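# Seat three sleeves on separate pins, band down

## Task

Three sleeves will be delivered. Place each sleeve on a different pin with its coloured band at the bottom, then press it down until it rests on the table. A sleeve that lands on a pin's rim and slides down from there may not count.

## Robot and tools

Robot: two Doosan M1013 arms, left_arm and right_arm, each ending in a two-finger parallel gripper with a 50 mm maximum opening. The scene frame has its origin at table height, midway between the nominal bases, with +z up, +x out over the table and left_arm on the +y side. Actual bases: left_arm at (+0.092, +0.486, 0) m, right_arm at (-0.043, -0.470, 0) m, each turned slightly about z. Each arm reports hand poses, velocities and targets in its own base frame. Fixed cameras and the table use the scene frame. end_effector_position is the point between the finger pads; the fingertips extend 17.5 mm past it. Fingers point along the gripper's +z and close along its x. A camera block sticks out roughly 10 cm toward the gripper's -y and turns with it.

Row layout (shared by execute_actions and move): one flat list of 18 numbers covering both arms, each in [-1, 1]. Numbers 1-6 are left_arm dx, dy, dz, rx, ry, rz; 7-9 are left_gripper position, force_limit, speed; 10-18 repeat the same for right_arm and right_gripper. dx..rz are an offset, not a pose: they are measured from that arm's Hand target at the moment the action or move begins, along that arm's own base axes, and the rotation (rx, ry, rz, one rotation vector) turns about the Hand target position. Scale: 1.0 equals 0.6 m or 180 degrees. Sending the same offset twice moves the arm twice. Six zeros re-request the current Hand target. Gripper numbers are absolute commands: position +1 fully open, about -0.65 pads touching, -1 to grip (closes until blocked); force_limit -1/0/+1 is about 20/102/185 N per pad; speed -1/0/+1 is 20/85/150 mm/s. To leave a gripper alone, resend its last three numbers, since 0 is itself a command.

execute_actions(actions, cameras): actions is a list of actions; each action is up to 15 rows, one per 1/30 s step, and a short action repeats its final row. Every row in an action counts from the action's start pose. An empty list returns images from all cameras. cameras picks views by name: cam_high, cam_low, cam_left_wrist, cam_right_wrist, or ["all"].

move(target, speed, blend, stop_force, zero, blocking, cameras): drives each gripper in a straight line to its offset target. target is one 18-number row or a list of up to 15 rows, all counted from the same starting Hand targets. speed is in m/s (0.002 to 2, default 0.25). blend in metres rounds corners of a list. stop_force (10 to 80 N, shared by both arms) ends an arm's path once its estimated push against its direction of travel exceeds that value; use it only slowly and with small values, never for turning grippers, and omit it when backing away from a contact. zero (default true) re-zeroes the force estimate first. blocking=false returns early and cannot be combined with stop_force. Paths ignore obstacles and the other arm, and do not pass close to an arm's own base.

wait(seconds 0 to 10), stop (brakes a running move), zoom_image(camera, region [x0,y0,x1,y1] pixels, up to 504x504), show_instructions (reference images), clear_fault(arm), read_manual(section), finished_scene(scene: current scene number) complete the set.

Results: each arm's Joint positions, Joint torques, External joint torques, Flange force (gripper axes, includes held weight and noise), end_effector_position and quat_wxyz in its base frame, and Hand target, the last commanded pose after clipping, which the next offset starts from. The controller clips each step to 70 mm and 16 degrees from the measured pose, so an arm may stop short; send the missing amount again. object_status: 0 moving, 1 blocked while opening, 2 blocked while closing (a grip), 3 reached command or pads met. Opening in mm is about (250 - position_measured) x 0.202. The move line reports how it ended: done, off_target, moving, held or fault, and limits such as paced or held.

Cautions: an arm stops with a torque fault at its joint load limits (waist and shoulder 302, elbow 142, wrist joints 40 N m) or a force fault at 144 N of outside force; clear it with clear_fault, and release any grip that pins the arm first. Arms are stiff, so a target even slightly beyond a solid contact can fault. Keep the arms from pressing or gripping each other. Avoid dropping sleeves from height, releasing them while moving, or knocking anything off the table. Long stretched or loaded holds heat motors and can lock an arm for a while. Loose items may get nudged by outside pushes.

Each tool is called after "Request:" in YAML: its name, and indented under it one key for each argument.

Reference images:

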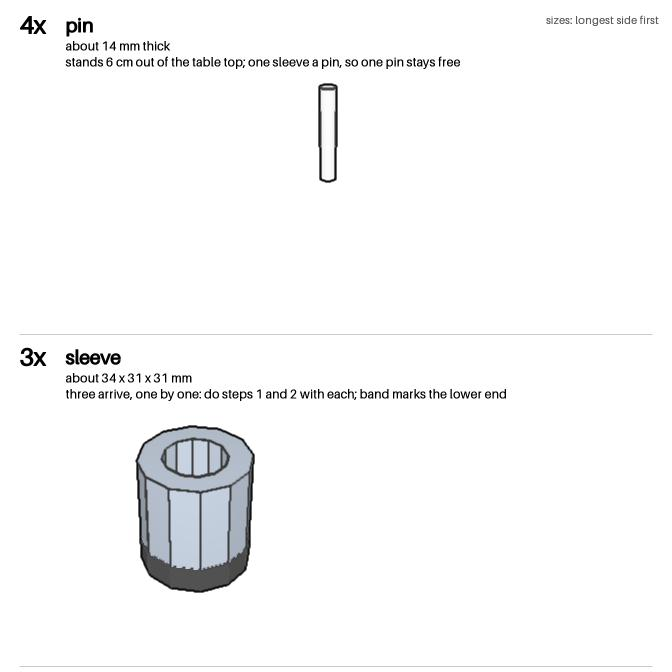

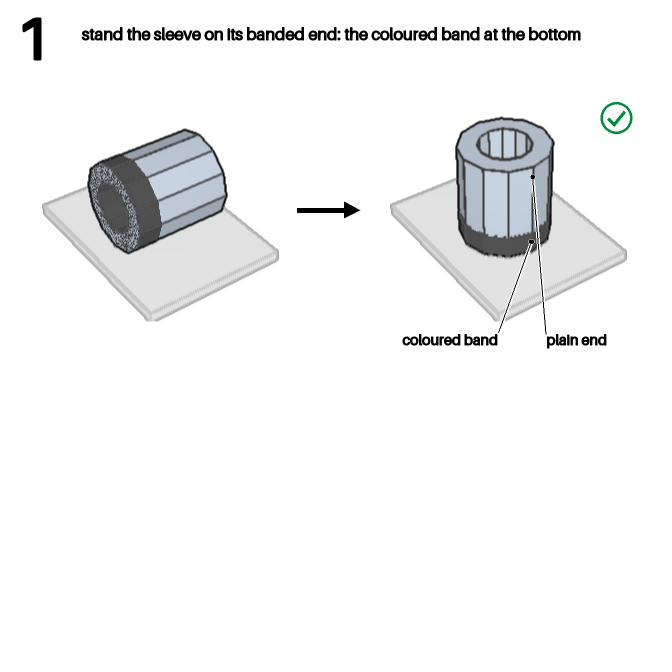

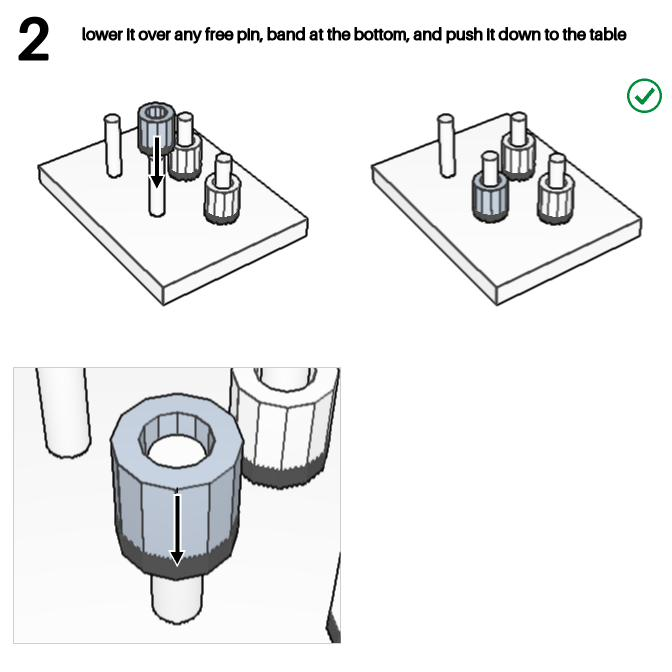

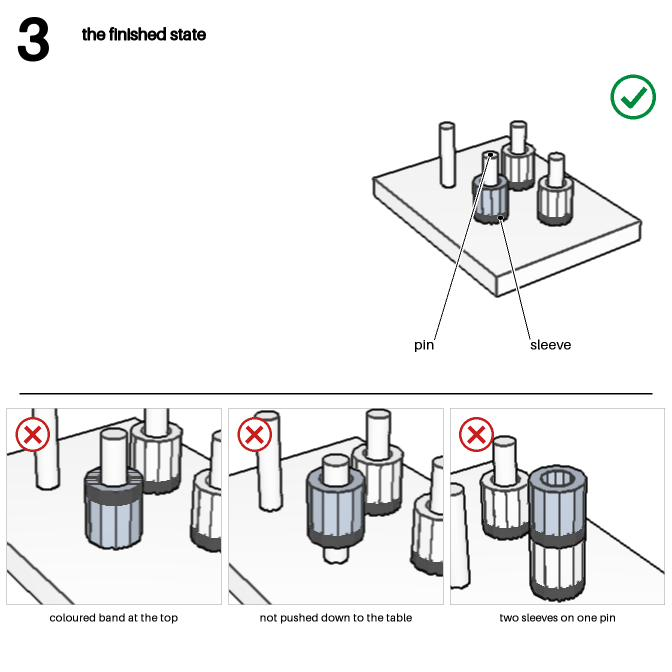

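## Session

Request:
execute_actions:
  actions: []

Scene clock: 0.00 s.
left_arm: end_effector_position=(+0.3385, +0.3285, +0.2866) position_measured=3 object_status=3 end_effector_quat_wxyz=(-0.614, +0.689, -0.293, -0.251) | right_arm: end_effector_position=(+0.8524, -0.1809, +0.3603) position_measured=3 object_status=3 end_effector_quat_wxyz=(-0.356, +0.097, +0.929, +0.010)
Joint positions: left_arm=[0.017 0.007 2.502 -1.617 -1.454 -1.714] | right_arm=[-0.227 0.964 0.479 -0.097 2.422 -1.639]
Joint velocities: within noise
Joint torques (N m): no reading
External joint torques (N m): no reading
Flange force (N): no reading
Hand target: left_arm +0.3385, +0.3285, +0.2866; -0.614, +0.689, -0.293, -0.251 | right_arm +0.8524, -0.1809, +0.3603; -0.356, +0.097, +0.929, +0.010
Tool commands: left_gripper/position=+1.0 left_gripper/force_limit=+1.0 left_gripper/speed=+1.0 right_gripper/position=+1.0 right_gripper/force_limit=+1.0 right_gripper/speed=+1.0
camera_calibration:
cam_left_wrist: T_world_to_cam=[[0.699874, -0.118381, -0.704388, 0.00994224], [-0.67857, -0.418057, -0.603962, 0.557613], [-0.222977, 0.900674, -0.372917, 0.017982], [0, 0, 0, 1]] pos_world=[0.375431, 0.218095, 0.350486]
cam_right_wrist: T_world_to_cam=[[-0.731931, 0.168808, 0.660137, 0.420866], [0.401277, 0.889787, 0.217386, -0.247665], [-0.550685, 0.424009, -0.719001, 0.939171], [0, 0, 0, 1]] pos_world=[0.924614, -0.248893, 0.451275]

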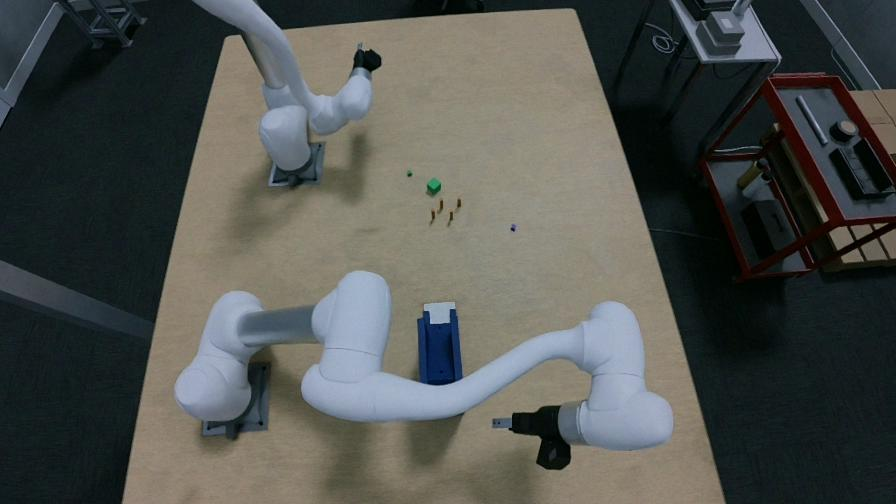

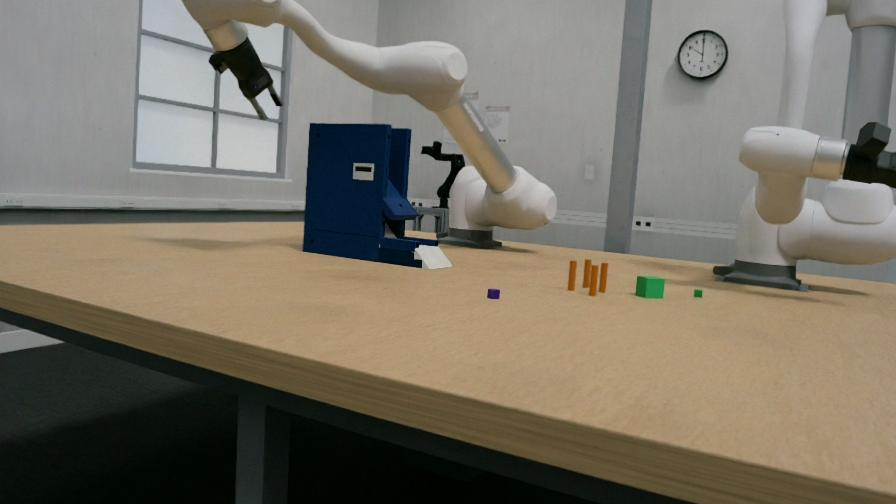

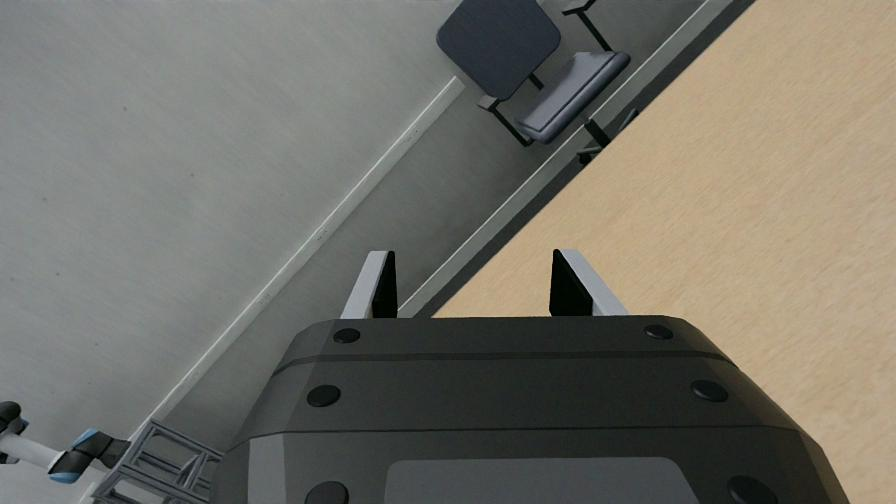

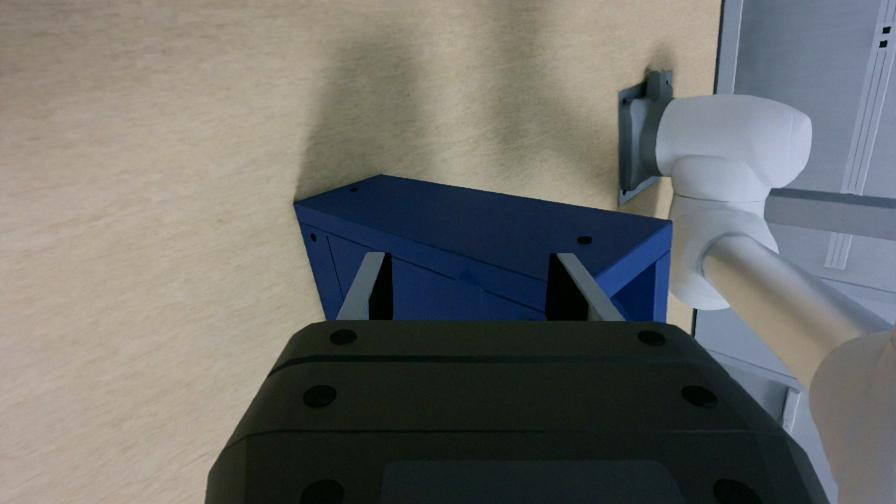

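Request:
move:
  target: [0.3525, -0.8808, 0.189, -0.4614, 0.0021, 0.0049, 0.82, -0.7, -0.5, 0, 0, 0, 0, 0, 0, 1, 1, 1]
  speed: 0.4
  cameras: ["cam_left_wrist", "cam_high", "cam_low"]

Scene clock: 32.00 s.
left_arm: end_effector_position=(+0.5500, -0.2000, +0.4000) position_measured=30 object_status=3 end_effector_quat_wxyz=(+0.000, +0.924, -0.383, +0.000) | right_arm: end_effector_position=(+0.8524, -0.1809, +0.3603) position_measured=3 object_status=3 end_effector_quat_wxyz=(-0.356, +0.097, +0.929, +0.010)
Joint positions: left_arm=[-0.408 0.05 1.667 -3.141 -1.424 -1.193] | right_arm=[-0.227 0.964 0.479 -0.097 2.422 -1.639]
Joint torques (N m): left_arm=[0.08 -52.75 -42.94 -4.3 -0.35 -0.53] | right_arm=[1.94 -130.38 -41.25 4.09 2 -0.27]
External joint torques (N m): left_arm=[0.11 3.84 -0.57 0.05 0.37 0.52] | right_arm=[-2.02 0.49 -0.62 -0.02 0.03 0.32]
Flange force (N): left_arm=[6.0 -4.0 0.7] | right_arm=[0.0 0.0 0.0]
Hand target: left_arm +0.5500, -0.2000, +0.4000; +0.000, +0.924, -0.383, +0.001 | right_arm +0.8524, -0.1809, +0.3603; -0.356, +0.097, +0.929, +0.010
Off the commanded pose: left_arm 0.000 m, 0 deg | right_arm 0.000 m, 0 deg.
move: done
camera_calibration:
cam_left_wrist: T_world_to_cam=[[0.704813, -0.709035, 0.0225248, -0.532319], [-0.669604, -0.65446, 0.351159, 0.114472], [-0.234242, -0.262584, -0.936045, 0.582248], [0, 0, 0, 1]] pos_world=[0.588224, -0.149626, 0.516803]
Images, in order (width x height): cam_high 896x504, cam_low 896x504, cam_left_wrist 896x504.

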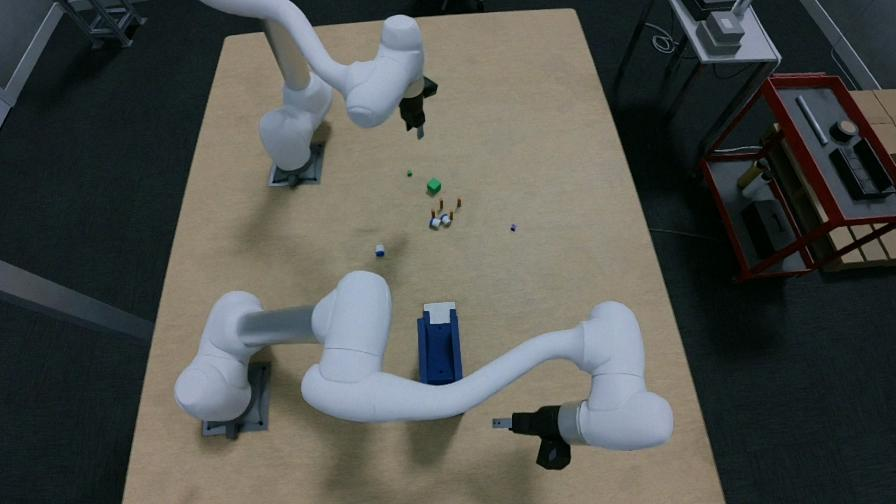

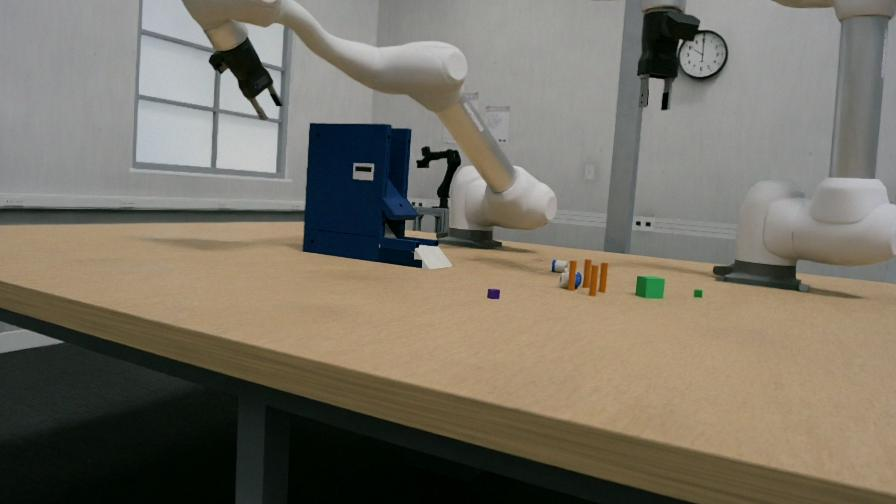

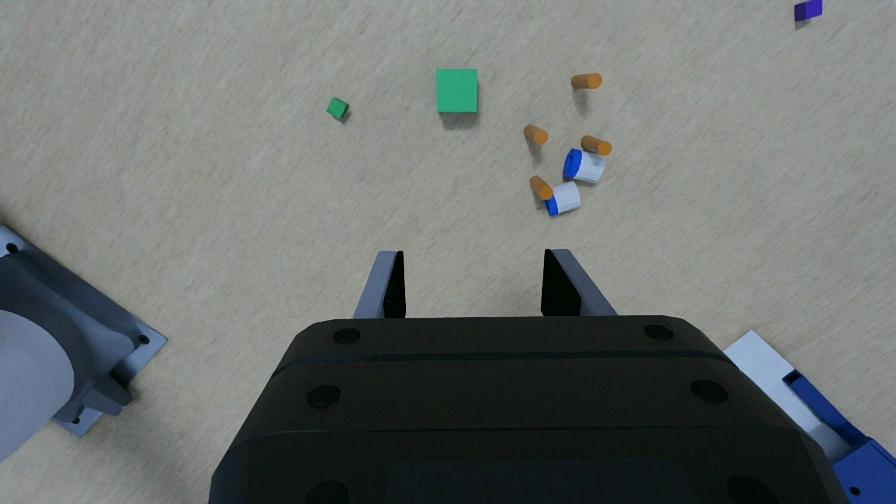

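Request:
zoom_image:
  camera: "cam_left_wrist"
  region: [500, 50, 660, 230]

Request:
zoom_image:
  camera: "cam_high"
  region: [360, 180, 480, 270]

Scaled by 2.800 from the camera's 896x504 image, which has a finer 1280x720 frame.

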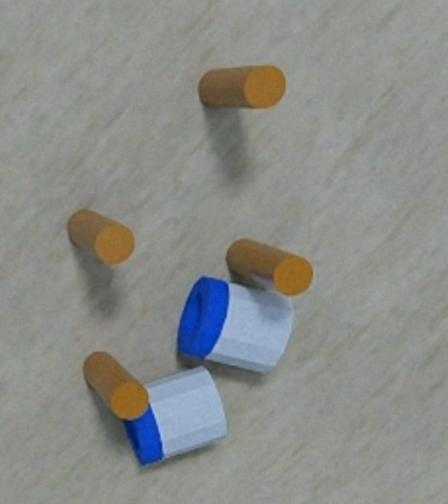

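Scaled by 4.200 from the camera's 896x504 image, which has a finer 1280x720 frame.

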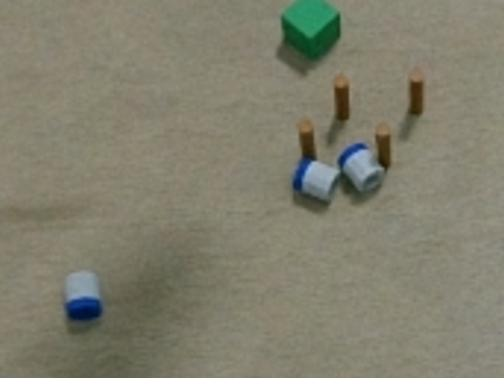

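Request:
move:
  target: [0.1437, -0.2042, -0.45, 0, 0, -0.065, 1, -0.7, -0.5, 0, 0, 0, 0, 0, 0, 1, 1, 1]
  speed: 0.3
  cameras: ["cam_left_wrist", "cam_low"]

Request:
zoom_image:
  camera: "cam_left_wrist"
  region: [360, 80, 610, 330]

Scene clock: 84.43 s.
left_arm: end_effector_position=(+0.6362, -0.3225, +0.1300) position_measured=3 object_status=3 end_effector_quat_wxyz=(+0.000, +0.880, -0.475, +0.001) | right_arm: end_effector_position=(+0.8524, -0.1809, +0.3603) position_measured=3 object_status=3 end_effector_quat_wxyz=(-0.356, +0.097, +0.929, +0.010)
Joint positions: left_arm=[-0.518 0.401 1.742 -3.141 -0.997 -1.099] | right_arm=[-0.227 0.964 0.479 -0.097 2.422 -1.639]
Joint torques (N m): left_arm=[1.14 -84.3 -36.25 -3.59 -0.34 -0.51] | right_arm=[2.02 -130.22 -41.13 4.12 2.01 -0.27]
External joint torques (N m): left_arm=[-0.83 5.43 -0.67 -0.02 0.36 0.51] | right_arm=[-2.1 0.26 -0.78 -0.04 0.01 0.32]
Flange force (N): left_arm=[7.7 -3.9 4.9] | right_arm=[0.0 0.0 0.0]
Hand target: left_arm +0.6362, -0.3225, +0.1300; +0.000, +0.880, -0.475, +0.001 | right_arm +0.8524, -0.1809, +0.3603; -0.356, +0.097, +0.929, +0.010
Off the commanded pose: left_arm 0.000 m, 0 deg | right_arm 0.000 m, 0 deg.
move: done
camera_calibration:
cam_left_wrist: T_world_to_cam=[[0.546466, -0.837176, 0.0226016, -0.614443], [-0.78835, -0.505112, 0.351234, 0.310551], [-0.282629, -0.209756, -0.936015, 0.36537], [0, 0, 0, 1]] pos_world=[0.683859, -0.280896, 0.246803]
Images, in order (width x height): cam_low 896x504, cam_left_wrist 896x504.

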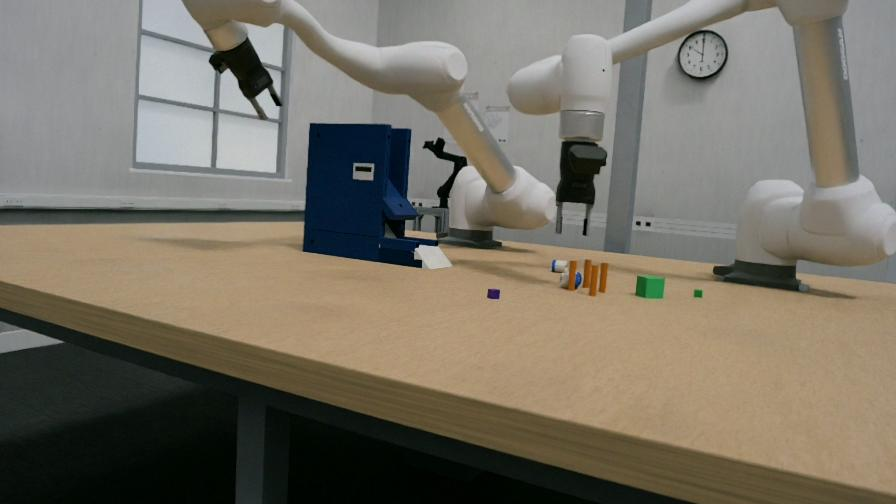

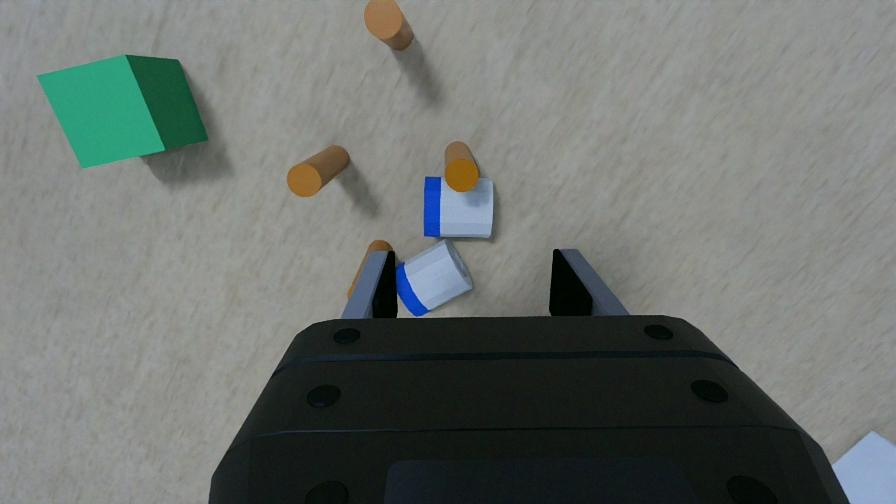

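Scaled by 2.016 from the camera's 896x504 image, which has a finer 1280x720 frame.

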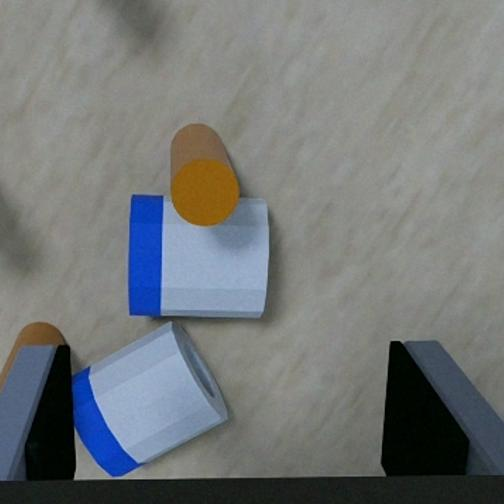

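Request:
move:
  target:
    - [-0.0022, 0.0033, -0.1817, 0, 0, 0, 1, -0.7, -0.5, 0, 0, 0, 0, 0, 0, 1, 1, 1]
    - [-0.0022, 0.0033, -0.1817, 0, 0, 0, -1, -0.7, -0.6, 0, 0, 0, 0, 0, 0, 1, 1, 1]
  speed: [0.12, 0.1]
  cameras: ["cam_left_wrist"]

Scene clock: 118.73 s.
left_arm: end_effector_position=(+0.6349, -0.3205, +0.0209) position_measured=84 object_status=2 end_effector_quat_wxyz=(+0.000, +0.880, -0.475, +0.001) | right_arm: end_effector_position=(+0.8524, -0.1809, +0.3603) position_measured=3 object_status=3 end_effector_quat_wxyz=(-0.356, +0.097, +0.929, +0.010)
Joint positions: left_arm=[-0.516 0.509 1.815 -3.141 -0.816 -1.097] | right_arm=[-0.227 0.964 0.479 -0.097 2.422 -1.639]
Joint torques (N m): left_arm=[1.33 -89.57 -31.08 -3.14 -0.46 -0.49] | right_arm=[1.83 -130.41 -41.25 4.16 2.02 -0.28]
External joint torques (N m): left_arm=[-1.39 5.19 -1.22 -0.02 0.49 0.49] | right_arm=[-1.7 0.91 -0.42 -0.1 0 0.33]
Flange force (N): left_arm=[7.9 -3.1 6.1] | right_arm=[0.0 0.0 0.0]
Hand target: left_arm +0.6349, -0.3205, +0.0209; +0.000, +0.880, -0.475, +0.001 | right_arm +0.8524, -0.1809, +0.3603; -0.356, +0.097, +0.929, +0.010
Off the commanded pose: left_arm 0.000 m, 0 deg | right_arm 0.000 m, 0 deg.
move: done
camera_calibration:
cam_left_wrist: T_world_to_cam=[[0.546466, -0.837176, 0.0226016, -0.609592], [-0.78835, -0.505112, 0.351234, 0.348856], [-0.282629, -0.209756, -0.936015, 0.263303], [0, 0, 0, 1]] pos_world=[0.682559, -0.278896, 0.137703]
Images, in order (width x height): cam_left_wrist 896x504.

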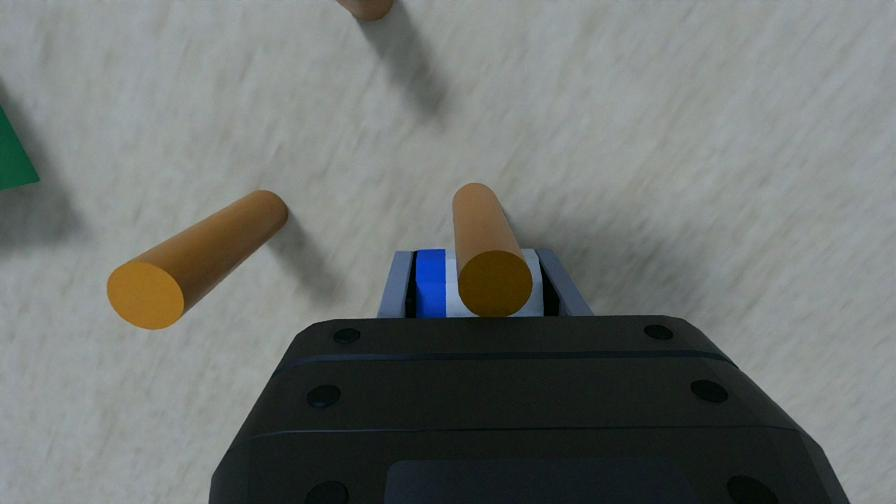

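Request:
move:
  target:
    - [0, 0, 0.2, 0, 0, 0, -1, -0.7, -0.6, 0, 0, 0, 0, 0, 0, 1, 1, 1]
    - [-0.2582, -0.2158, 0.1333, 0, 0, -0.435, -1, -0.7, -0.6, 0, 0, 0, 0, 0, 0, 1, 1, 1]
    - [-0.2582, -0.2158, 0.0006, 0, 0, -0.435, -1, -0.7, -0.6, 0, 0, 0, 0, 0, 0, 1, 1, 1]
    - [-0.2582, -0.2158, 0.0006, 0, 0, -0.435, 1, -0.7, -0.5, 0, 0, 0, 0, 0, 0, 1, 1, 1]
    - [-0.2582, -0.2158, 0.16, 0, 0, -0.435, 1, -0.7, -0.5, 0, 0, 0, 0, 0, 0, 1, 1, 1]
  speed: [0.25, 0.5, 0.1, 0.1, 0.2]
  blend: [0.03, 0.02, 0, 0, 0]
  cameras: ["cam_left_wrist", "cam_low"]

Scene clock: 137.67 s.
left_arm: end_effector_position=(+0.4800, -0.4500, +0.1169) position_measured=3 object_status=3 end_effector_quat_wxyz=(+0.000, -0.383, +0.924, +0.000) | right_arm: end_effector_position=(+0.8524, -0.1809, +0.3603) position_measured=3 object_status=3 end_effector_quat_wxyz=(-0.356, +0.097, +0.929, +0.010)
Joint positions: left_arm=[-0.805 0.338 1.864 -3.143 -0.939 -0.019] | right_arm=[-0.227 0.964 0.479 -0.097 2.422 -1.639]
Joint torques (N m): left_arm=[1.45 -76.27 -34.78 -3.66 -0.38 -0.5] | right_arm=[2.06 -130.48 -41.12 4.09 2.01 -0.3]
External joint torques (N m): left_arm=[-1.62 5.22 -0.91 0.11 0.46 0.5] | right_arm=[-2.1 0.52 -0.79 -0.01 0.01 0.35]
Flange force (N): left_arm=[1.4 -8.6 5.3] | right_arm=[0.0 0.0 0.0]
Hand target: left_arm +0.4800, -0.4500, +0.1169; +0.000, -0.383, +0.924, +0.000 | right_arm +0.8524, -0.1809, +0.3603; -0.356, +0.097, +0.929, +0.010
Off the commanded pose: left_arm 0.000 m, 0 deg | right_arm 0.000 m, 0 deg.
move: done
camera_calibration:
cam_left_wrist: T_world_to_cam=[[-0.70895, -0.704895, 0.0226338, 0.0265726], [-0.654469, 0.669514, 0.351315, 0.591882], [-0.262794, 0.234251, -0.935984, 0.472488], [0, 0, 0, 1]] pos_world=[0.530374, -0.488223, 0.233703]
Images, in order (width x height): cam_low 896x504, cam_left_wrist 896x504.

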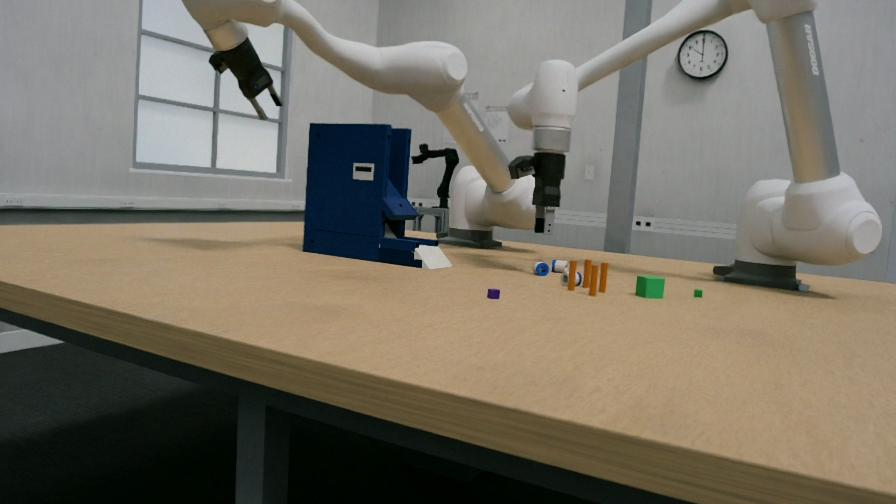

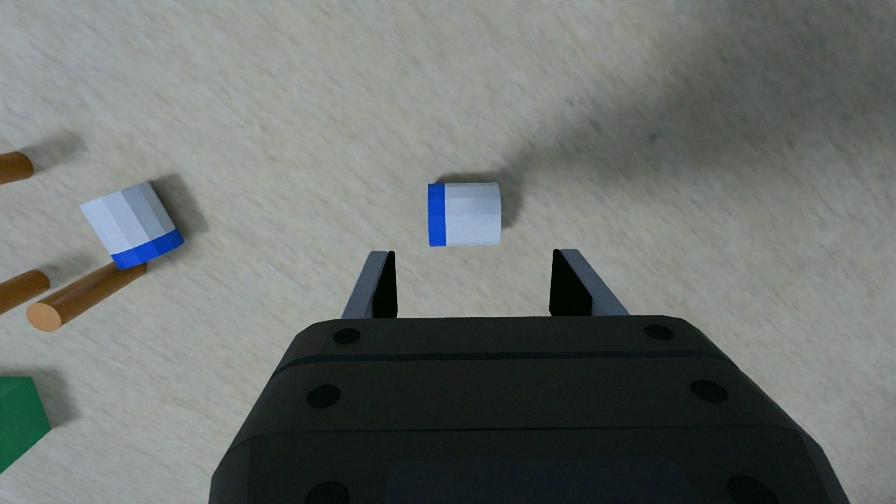

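Request:
move:
  target:
    - [-0.072, -0.0697, -0.0715, 0, -0.27637, 0.47179, 0.82, -0.7, -0.5, 0, 0, 0, 0, 0, 0, 1, 1, 1]
    - [-0.0137, -0.0113, -0.154, 0, -0.27637, 0.47179, 0.82, -0.7, -0.5, 0, 0, 0, 0, 0, 0, 1, 1, 1]
    - [-0.0137, -0.0113, -0.154, 0, -0.27637, 0.47179, -1, -0.7, -0.6, 0, 0, 0, 0, 0, 0, 1, 1, 1]
  speed: [0.4, 0.15, 0.1]
  cameras: ["cam_left_wrist"]

Scene clock: 156.20 s.
left_arm: end_effector_position=(+0.4718, -0.4568, +0.0245) position_measured=104 object_status=2 end_effector_quat_wxyz=(-0.354, +0.853, -0.354, +0.147) | right_arm: end_effector_position=(+0.8524, -0.1809, +0.3603) position_measured=3 object_status=3 end_effector_quat_wxyz=(-0.356, +0.097, +0.929, +0.010)
Joint positions: left_arm=[-1.125 0.581 1.899 -2.319 -1.145 -2.452] | right_arm=[-0.227 0.964 0.479 -0.097 2.422 -1.639]
Joint torques (N m): left_arm=[1.07 -87.98 -22.96 -0.63 -2.08 -0.54] | right_arm=[1.93 -130.44 -41.14 4.12 2.02 -0.25]
External joint torques (N m): left_arm=[-0.9 5.45 -0.97 0.09 0.36 0.54] | right_arm=[-1.9 0.86 -0.57 -0.06 0 0.3]
Flange force (N): left_arm=[7.4 6.9 2.8] | right_arm=[0.0 0.0 0.0]
Hand target: left_arm +0.4718, -0.4568, +0.0245; -0.354, +0.853, -0.354, +0.147 | right_arm +0.8524, -0.1809, +0.3603; -0.356, +0.097, +0.929, +0.010
Off the commanded pose: left_arm 0.000 m, 0 deg | right_arm 0.000 m, 0 deg.
move: done
camera_calibration:
cam_left_wrist: T_world_to_cam=[[0.694194, -0.719654, 0.0139118, -0.650394], [-0.651259, -0.636215, -0.413634, 0.0443027], [0.306524, 0.278082, -0.910337, 0.136257], [0, 0, 0, 1]] pos_world=[0.438587, -0.477763, 0.151413]
Images, in order (width x height): cam_left_wrist 896x504.

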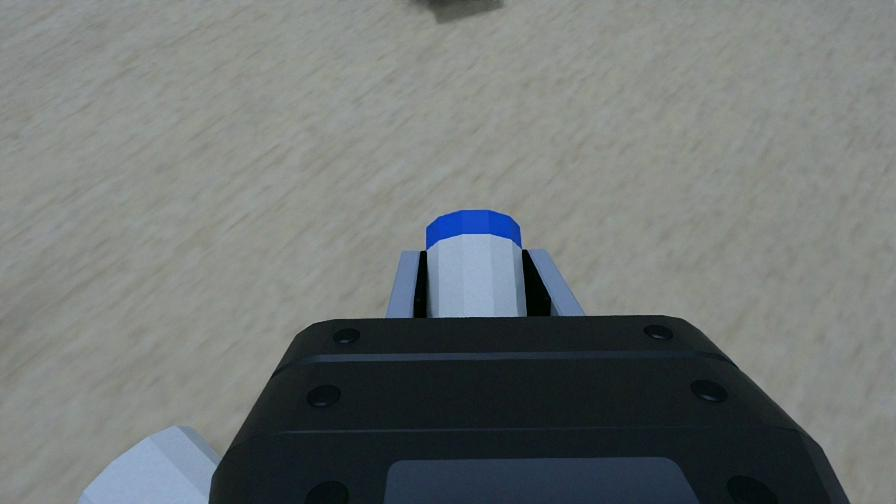

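Request:
move:
  target:
    - [0, 0, 0.1667, 0, 0, 0, -1, -0.7, -0.6, 0, 0, 0, 0, 0, 0, 1, 1, 1]
    - [0.1303, -0.172, 0.1758, -0.35355, 0.35355, 0, -1, -0.7, -0.6, 0, 0, 0, 0, 0, 0, 1, 1, 1]
    - [0.1303, -0.172, 0.0342, -0.35355, 0.35355, 0, -1, -0.7, -0.6, 0, 0, 0, 0, 0, 0, 1, 1, 1]
  speed: [0.2, 0.5, 0.2]
  blend: [0.02, 0.02, 0]

Request:
move:
  target: [0, 0, -0.05, 0, 0, 0, -1, -0.7, -0.6, 0, 0, 0, 0, 0, 0, 1, 1, 1]
  speed: 0.02
  stop_force: 10
  cameras: ["cam_left_wrist", "cam_low"]

Scene clock: 180.63 s.
left_arm: end_effector_position=(+0.5500, -0.5600, +0.0451) position_measured=104 object_status=2 end_effector_quat_wxyz=(+0.353, +0.854, -0.354, -0.146) | right_arm: end_effector_position=(+0.8524, -0.1809, +0.3603) position_measured=3 object_status=3 end_effector_quat_wxyz=(-0.356, +0.097, +0.929, +0.010)
Joint positions: left_arm=[-0.581 0.695 1.619 -3.984 -1.188 -0.89] | right_arm=[-0.227 0.964 0.479 -0.097 2.422 -1.639]
Joint torques (N m): left_arm=[0.81 -109.87 -33.24 -3.76 -1.75 -0.56] | right_arm=[1.87 -130.48 -41.26 4.1 2.01 -0.24]
External joint torques (N m): left_arm=[-1.49 7.4 -0.74 0.12 0.39 0.56] | right_arm=[-1.96 1.08 -0.38 -0.05 0.01 0.29]
Flange force (N): left_arm=[9.8 -6.8 5.7] | right_arm=[0.0 0.0 0.0]
Hand target: left_arm +0.5499, -0.5600, +0.0451; +0.353, +0.854, -0.354, -0.146 | right_arm +0.8524, -0.1809, +0.3603; -0.356, +0.097, +0.929, +0.010
Off the commanded pose: left_arm 0.000 m, 0 deg | right_arm 0.000 m, 0 deg.
move: done

Scene clock: 182.07 s.
left_arm: end_effector_position=(+0.5500, -0.5600, +0.0288) position_measured=104 object_status=2 end_effector_quat_wxyz=(+0.354, +0.854, -0.354, -0.146) | right_arm: end_effector_position=(+0.8524, -0.1809, +0.3603) position_measured=3 object_status=3 end_effector_quat_wxyz=(-0.356, +0.097, +0.929, +0.010)
Joint positions: left_arm=[-0.581 0.713 1.623 -3.991 -1.173 -0.871] | right_arm=[-0.227 0.964 0.479 -0.097 2.422 -1.639]
Joint torques (N m): left_arm=[-0.02 -87.41 -25.56 -0.64 2.97 -0.51] | right_arm=[2 -130.64 -41.23 4.1 1.99 -0.25]
External joint torques (N m): left_arm=[-0.04 -16.26 -8.12 -2.96 -4.34 0.51] | right_arm=[-1.83 0.98 -0.53 -0.02 0.03 0.3]
Flange force (N): left_arm=[1.5 14.4 -16.9] | right_arm=[0.0 0.0 0.0]
Hand target: left_arm +0.5499, -0.5600, +0.0287; +0.354, +0.854, -0.354, -0.146 (not the last commanded pose) | right_arm +0.8524, -0.1809, +0.3603; -0.356, +0.097, +0.929, +0.010
Off the commanded pose: left_arm 0.014 m, 0 deg | right_arm 0.000 m, 0 deg.
move: contact (left_arm)
camera_calibration:
cam_left_wrist: T_world_to_cam=[[0.716877, -0.696963, 0.0181508, -0.778925], [-0.29982, -0.284674, 0.910532, -0.00319099], [-0.62944, -0.658182, -0.41304, 0.120984], [0, 0, 0, 1]] pos_world=[0.633589, -0.464161, 0.0670148]
Images, in order (width x height): cam_low 896x504, cam_left_wrist 896x504.

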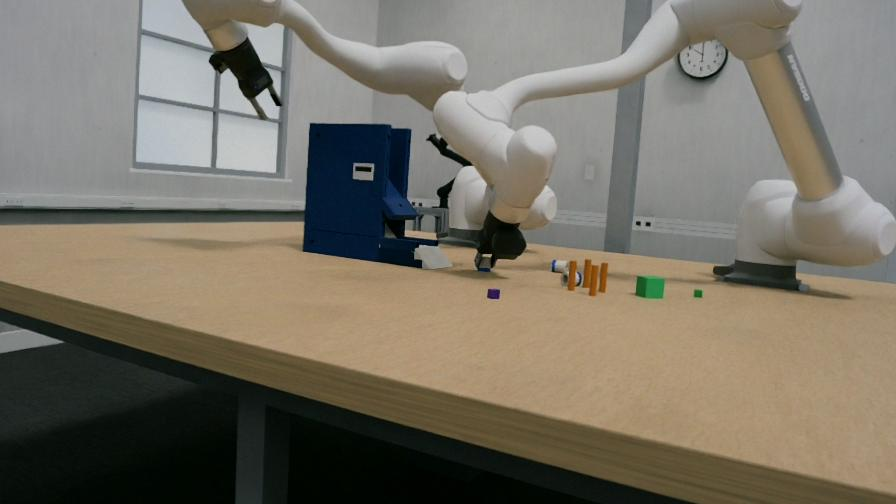

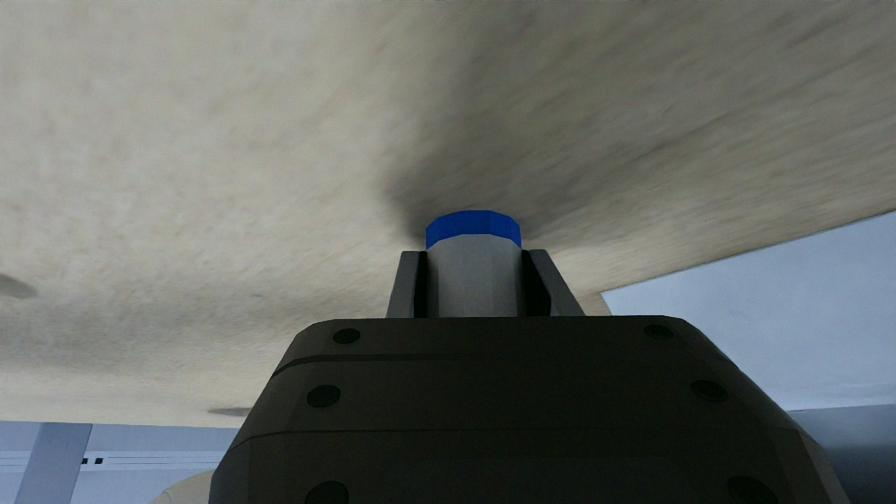

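Request:
move:
  target:
    - [0, 0, 0, 0, 0, 0, 0.82, -0.7, -0.5, 0, 0, 0, 0, 0, 0, 1, 1, 1]
    - [0.0417, 0.0417, 0.059, 0, 0, 0, 0.82, -0.7, -0.5, 0, 0, 0, 0, 0, 0, 1, 1, 1]
    - [-0.0112, -0.0112, 0.1025, 0.17678, -0.17678, 0, 0.82, -0.7, -0.5, 0, 0, 0, 0, 0, 0, 1, 1, 1]
    - [-0.0112, -0.0112, -0.0013, 0.17678, -0.17678, 0, 0.82, -0.7, -0.5, 0, 0, 0, 0, 0, 0, 1, 1, 1]
    - [-0.0112, -0.0112, -0.0013, 0.17678, -0.17678, 0, -1, -0.7, -0.6, 0, 0, 0, 0, 0, 0, 1, 1, 1]
  speed: [0.1, 0.15, 0.3, 0.15, 0.1]
  blend: [0, 0.01, 0, 0, 0]
  cameras: ["cam_left_wrist", "cam_high"]

Scene clock: 204.80 s.
left_arm: end_effector_position=(+0.5432, -0.5668, +0.0280) position_measured=104 object_status=0 end_effector_quat_wxyz=(+0.000, +0.924, -0.383, +0.001) | right_arm: end_effector_position=(+0.8524, -0.1809, +0.3603) position_measured=3 object_status=3 end_effector_quat_wxyz=(-0.356, +0.097, +0.929, +0.010)
Joint positions: left_arm=[-0.851 0.593 1.65 -3.141 -0.898 -1.636] | right_arm=[-0.227 0.964 0.479 -0.097 2.422 -1.639]
Joint torques (N m): left_arm=[0.8 -99.43 -33.37 -3.38 -0.47 -0.5] | right_arm=[1.86 -130.56 -41.2 4.15 1.99 -0.25]
External joint torques (N m): left_arm=[-0.56 5.21 -0.93 0.03 0.44 0.5] | right_arm=[-1.75 1.37 -0.32 -0.1 0.02 0.3]
Flange force (N): left_arm=[8.3 0.2 5.5] | right_arm=[0.0 0.0 0.0]
Hand target: left_arm +0.5432, -0.5668, +0.0280; +0.000, +0.924, -0.383, +0.000 | right_arm +0.8524, -0.1809, +0.3603; -0.356, +0.097, +0.929, +0.010
Off the commanded pose: left_arm 0.000 m, 0 deg | right_arm 0.000 m, 0 deg.
move: done
camera_calibration:
cam_left_wrist: T_world_to_cam=[[0.704851, -0.708994, 0.0226589, -0.77917], [-0.669522, -0.654377, 0.351471, 0.000509878], [-0.234363, -0.262905, -0.935925, 0.136043], [0, 0, 0, 1]] pos_world=[0.581423, -0.516326, 0.144802]
Images, in order (width x height): cam_high 896x504, cam_left_wrist 896x504.

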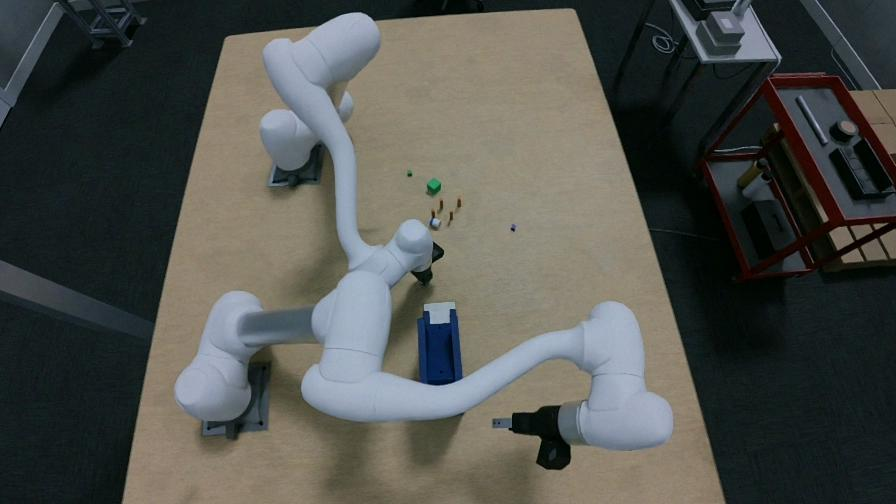

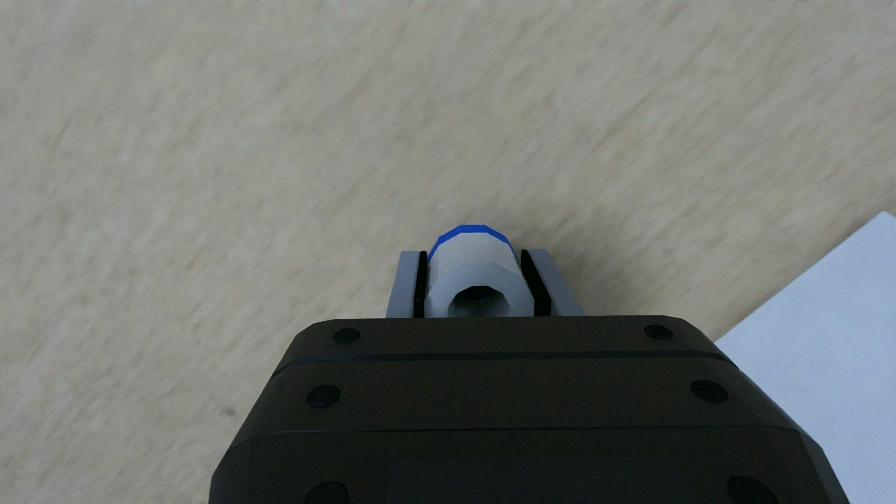

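Request:
move:
  target:
    - [0, 0, 0.19, 0, 0, 0, -1, -0.7, -0.6, 0, 0, 0, 0, 0, 0, 1, 1, 1]
    - [0.2432, 0.525, 0.19, 0, 0, 0, -1, -0.7, -0.6, 0, 0, 0, 0, 0, 0, 1, 1, 1]
    - [0.2432, 0.525, 0.1175, 0, 0, 0, -1, -0.7, -0.6, 0, 0, 0, 0, 0, 0, 1, 1, 1]
  speed: [0.25, 0.35, 0.15]
  blend: [0.03, 0.01, 0]
  cameras: ["cam_left_wrist", "cam_low"]

Request:
zoom_image:
  camera: "cam_left_wrist"
  region: [430, 190, 510, 260]

Request:
zoom_image:
  camera: "cam_low"
  region: [555, 235, 625, 295]

Scene clock: 214.40 s.
left_arm: end_effector_position=(+0.6891, -0.2518, +0.0985) position_measured=104 object_status=2 end_effector_quat_wxyz=(+0.000, +0.924, -0.383, +0.001) | right_arm: end_effector_position=(+0.8524, -0.1809, +0.3603) position_measured=3 object_status=3 end_effector_quat_wxyz=(-0.356, +0.097, +0.929, +0.010)
Joint positions: left_arm=[-0.397 0.458 1.722 -3.141 -0.961 -1.182] | right_arm=[-0.227 0.964 0.479 -0.097 2.422 -1.639]
Joint torques (N m): left_arm=[1.72 -88.01 -35.35 -3.61 -0.29 -0.49] | right_arm=[2.08 -130.28 -41.16 4.11 2.01 -0.25]
External joint torques (N m): left_arm=[-1.98 4.55 -0.92 0.05 0.32 0.49] | right_arm=[-2.27 0.8 -0.52 -0.06 0 0.3]
Flange force (N): left_arm=[7.8 -1.4 4.1] | right_arm=[0.0 0.0 0.0]
Hand target: left_arm +0.6891, -0.2518, +0.0985; +0.000, +0.924, -0.383, +0.000 | right_arm +0.8524, -0.1809, +0.3603; -0.356, +0.097, +0.929, +0.010
Off the commanded pose: left_arm 0.000 m, 0 deg | right_arm 0.000 m, 0 deg.
move: done
camera_calibration:
cam_left_wrist: T_world_to_cam=[[0.704851, -0.708994, 0.0226589, -0.660272], [-0.669522, -0.654377, 0.351471, 0.279543], [-0.234363, -0.262905, -0.935925, 0.319035], [0, 0, 0, 1]] pos_world=[0.727323, -0.201326, 0.215302]
Images, in order (width x height): cam_low 896x504, cam_left_wrist 896x504.

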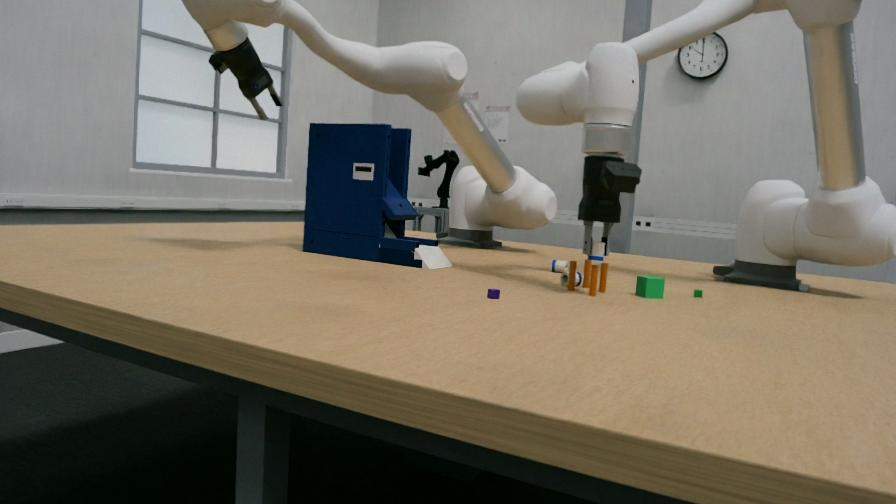

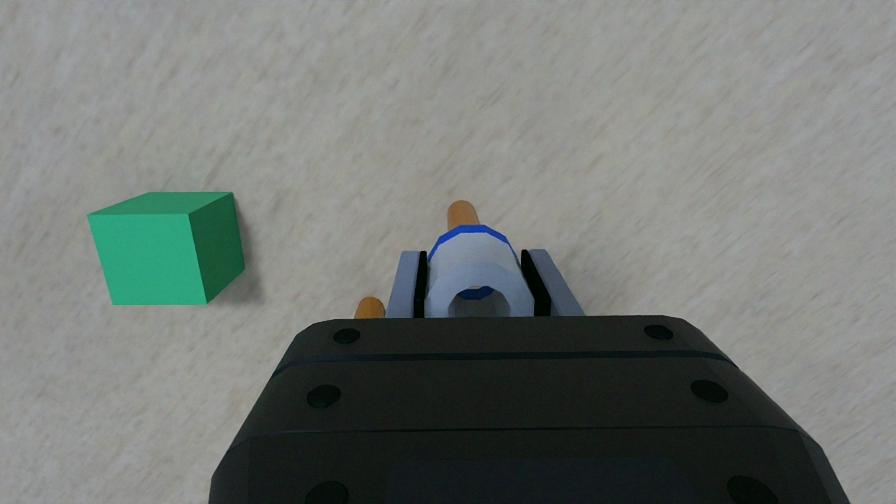

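Scaled by 6.300 from the camera's 896x504 image, which has a finer 1280x720 frame.

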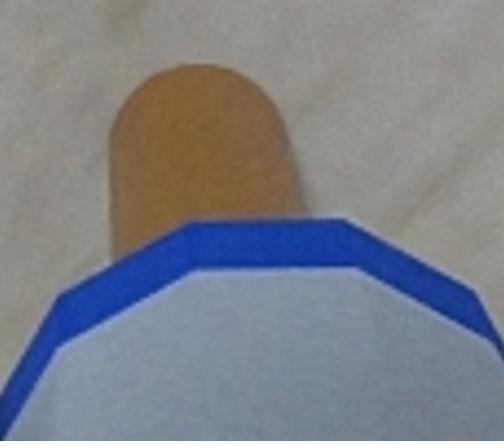

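Scaled by 7.200 from the camera's 896x504 image, which has a finer 1280x720 frame.

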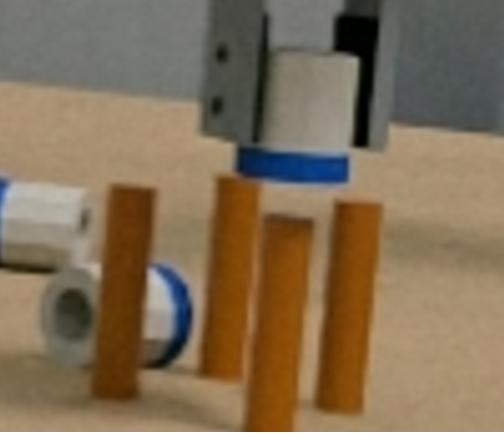

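Request:
zoom_image:
  camera: "cam_left_wrist"
  region: [380, 140, 580, 320]

Scaled by 2.520 from the camera's 896x504 image, which has a finer 1280x720 frame.

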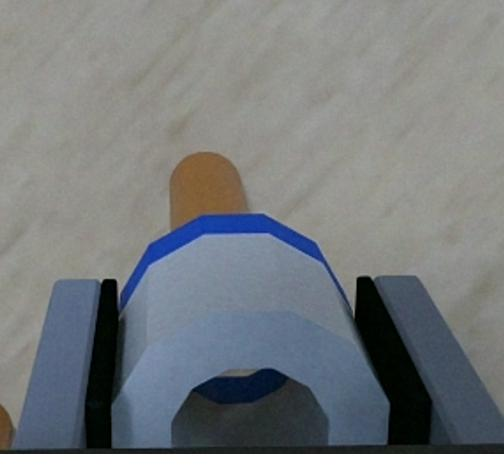

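Request:
move:
  target: [-0.00106, -0.00012, -0.1195, 0, 0, 0, -1, -0.7, -0.6, 0, 0, 0, 0, 0, 0, 1, 1, 1]
  speed: 0.02
  stop_force: 10
  cameras: ["cam_left_wrist", "cam_low"]

Scene clock: 253.67 s.
left_arm: end_effector_position=(+0.6886, -0.2519, +0.0275) position_measured=104 object_status=2 end_effector_quat_wxyz=(+0.000, +0.924, -0.383, +0.001) | right_arm: end_effector_position=(+0.8524, -0.1809, +0.3603) position_measured=3 object_status=3 end_effector_quat_wxyz=(-0.356, +0.097, +0.929, +0.010)
Joint positions: left_arm=[-0.398 0.529 1.765 -3.141 -0.847 -1.183] | right_arm=[-0.227 0.964 0.479 -0.097 2.422 -1.639]
Joint torques (N m): left_arm=[1.28 -71.43 -23.67 -3.36 1.23 -0.52] | right_arm=[2.05 -130.42 -41.25 4.08 2.06 -0.3]
External joint torques (N m): left_arm=[-1.64 -15.65 -9.56 0.1 -1.19 0.52] | right_arm=[-1.93 0.39 -0.69 0.01 -0.03 0.35]
Flange force (N): left_arm=[2.8 0.4 -23.5] | right_arm=[0.0 0.0 0.0]
Hand target: left_arm +0.6886, -0.2519, +0.0275; +0.000, +0.924, -0.383, +0.001 (not the last commanded pose) | right_arm +0.8524, -0.1809, +0.3603; -0.356, +0.097, +0.929, +0.010
Off the commanded pose: left_arm 0.001 m, 0 deg | right_arm 0.000 m, 0 deg.
move: contact (left_arm)
camera_calibration:
cam_left_wrist: T_world_to_cam=[[0.704836, -0.709003, 0.0228153, -0.658325], [-0.66958, -0.654336, 0.351436, 0.304086], [-0.234241, -0.262982, -0.935934, 0.252314], [0, 0, 0, 1]] pos_world=[0.726723, -0.201426, 0.144302]
Images, in order (width x height): cam_low 896x504, cam_left_wrist 896x504.

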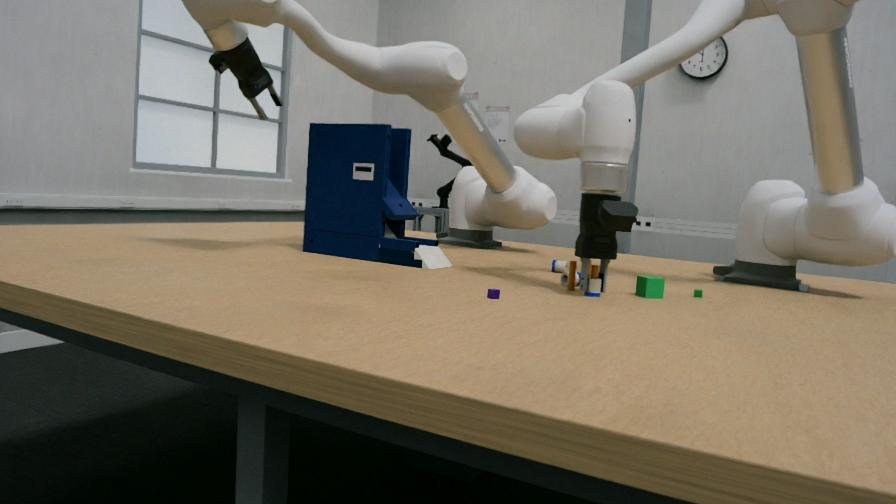

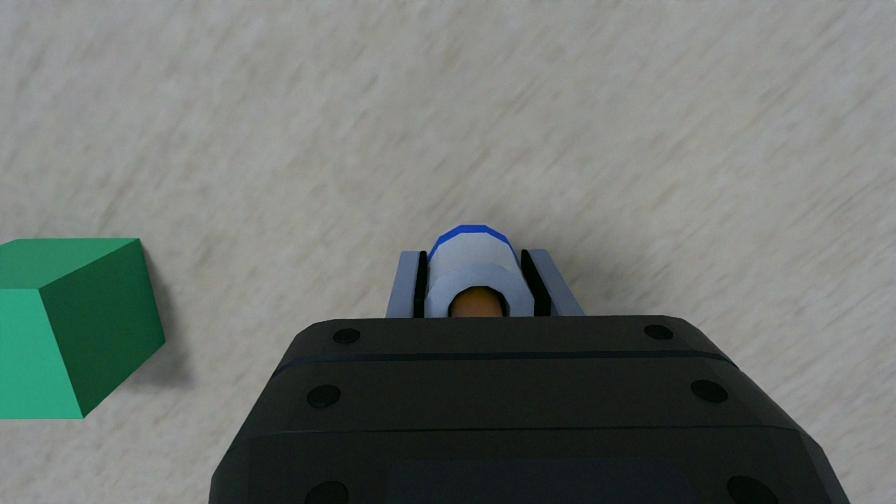

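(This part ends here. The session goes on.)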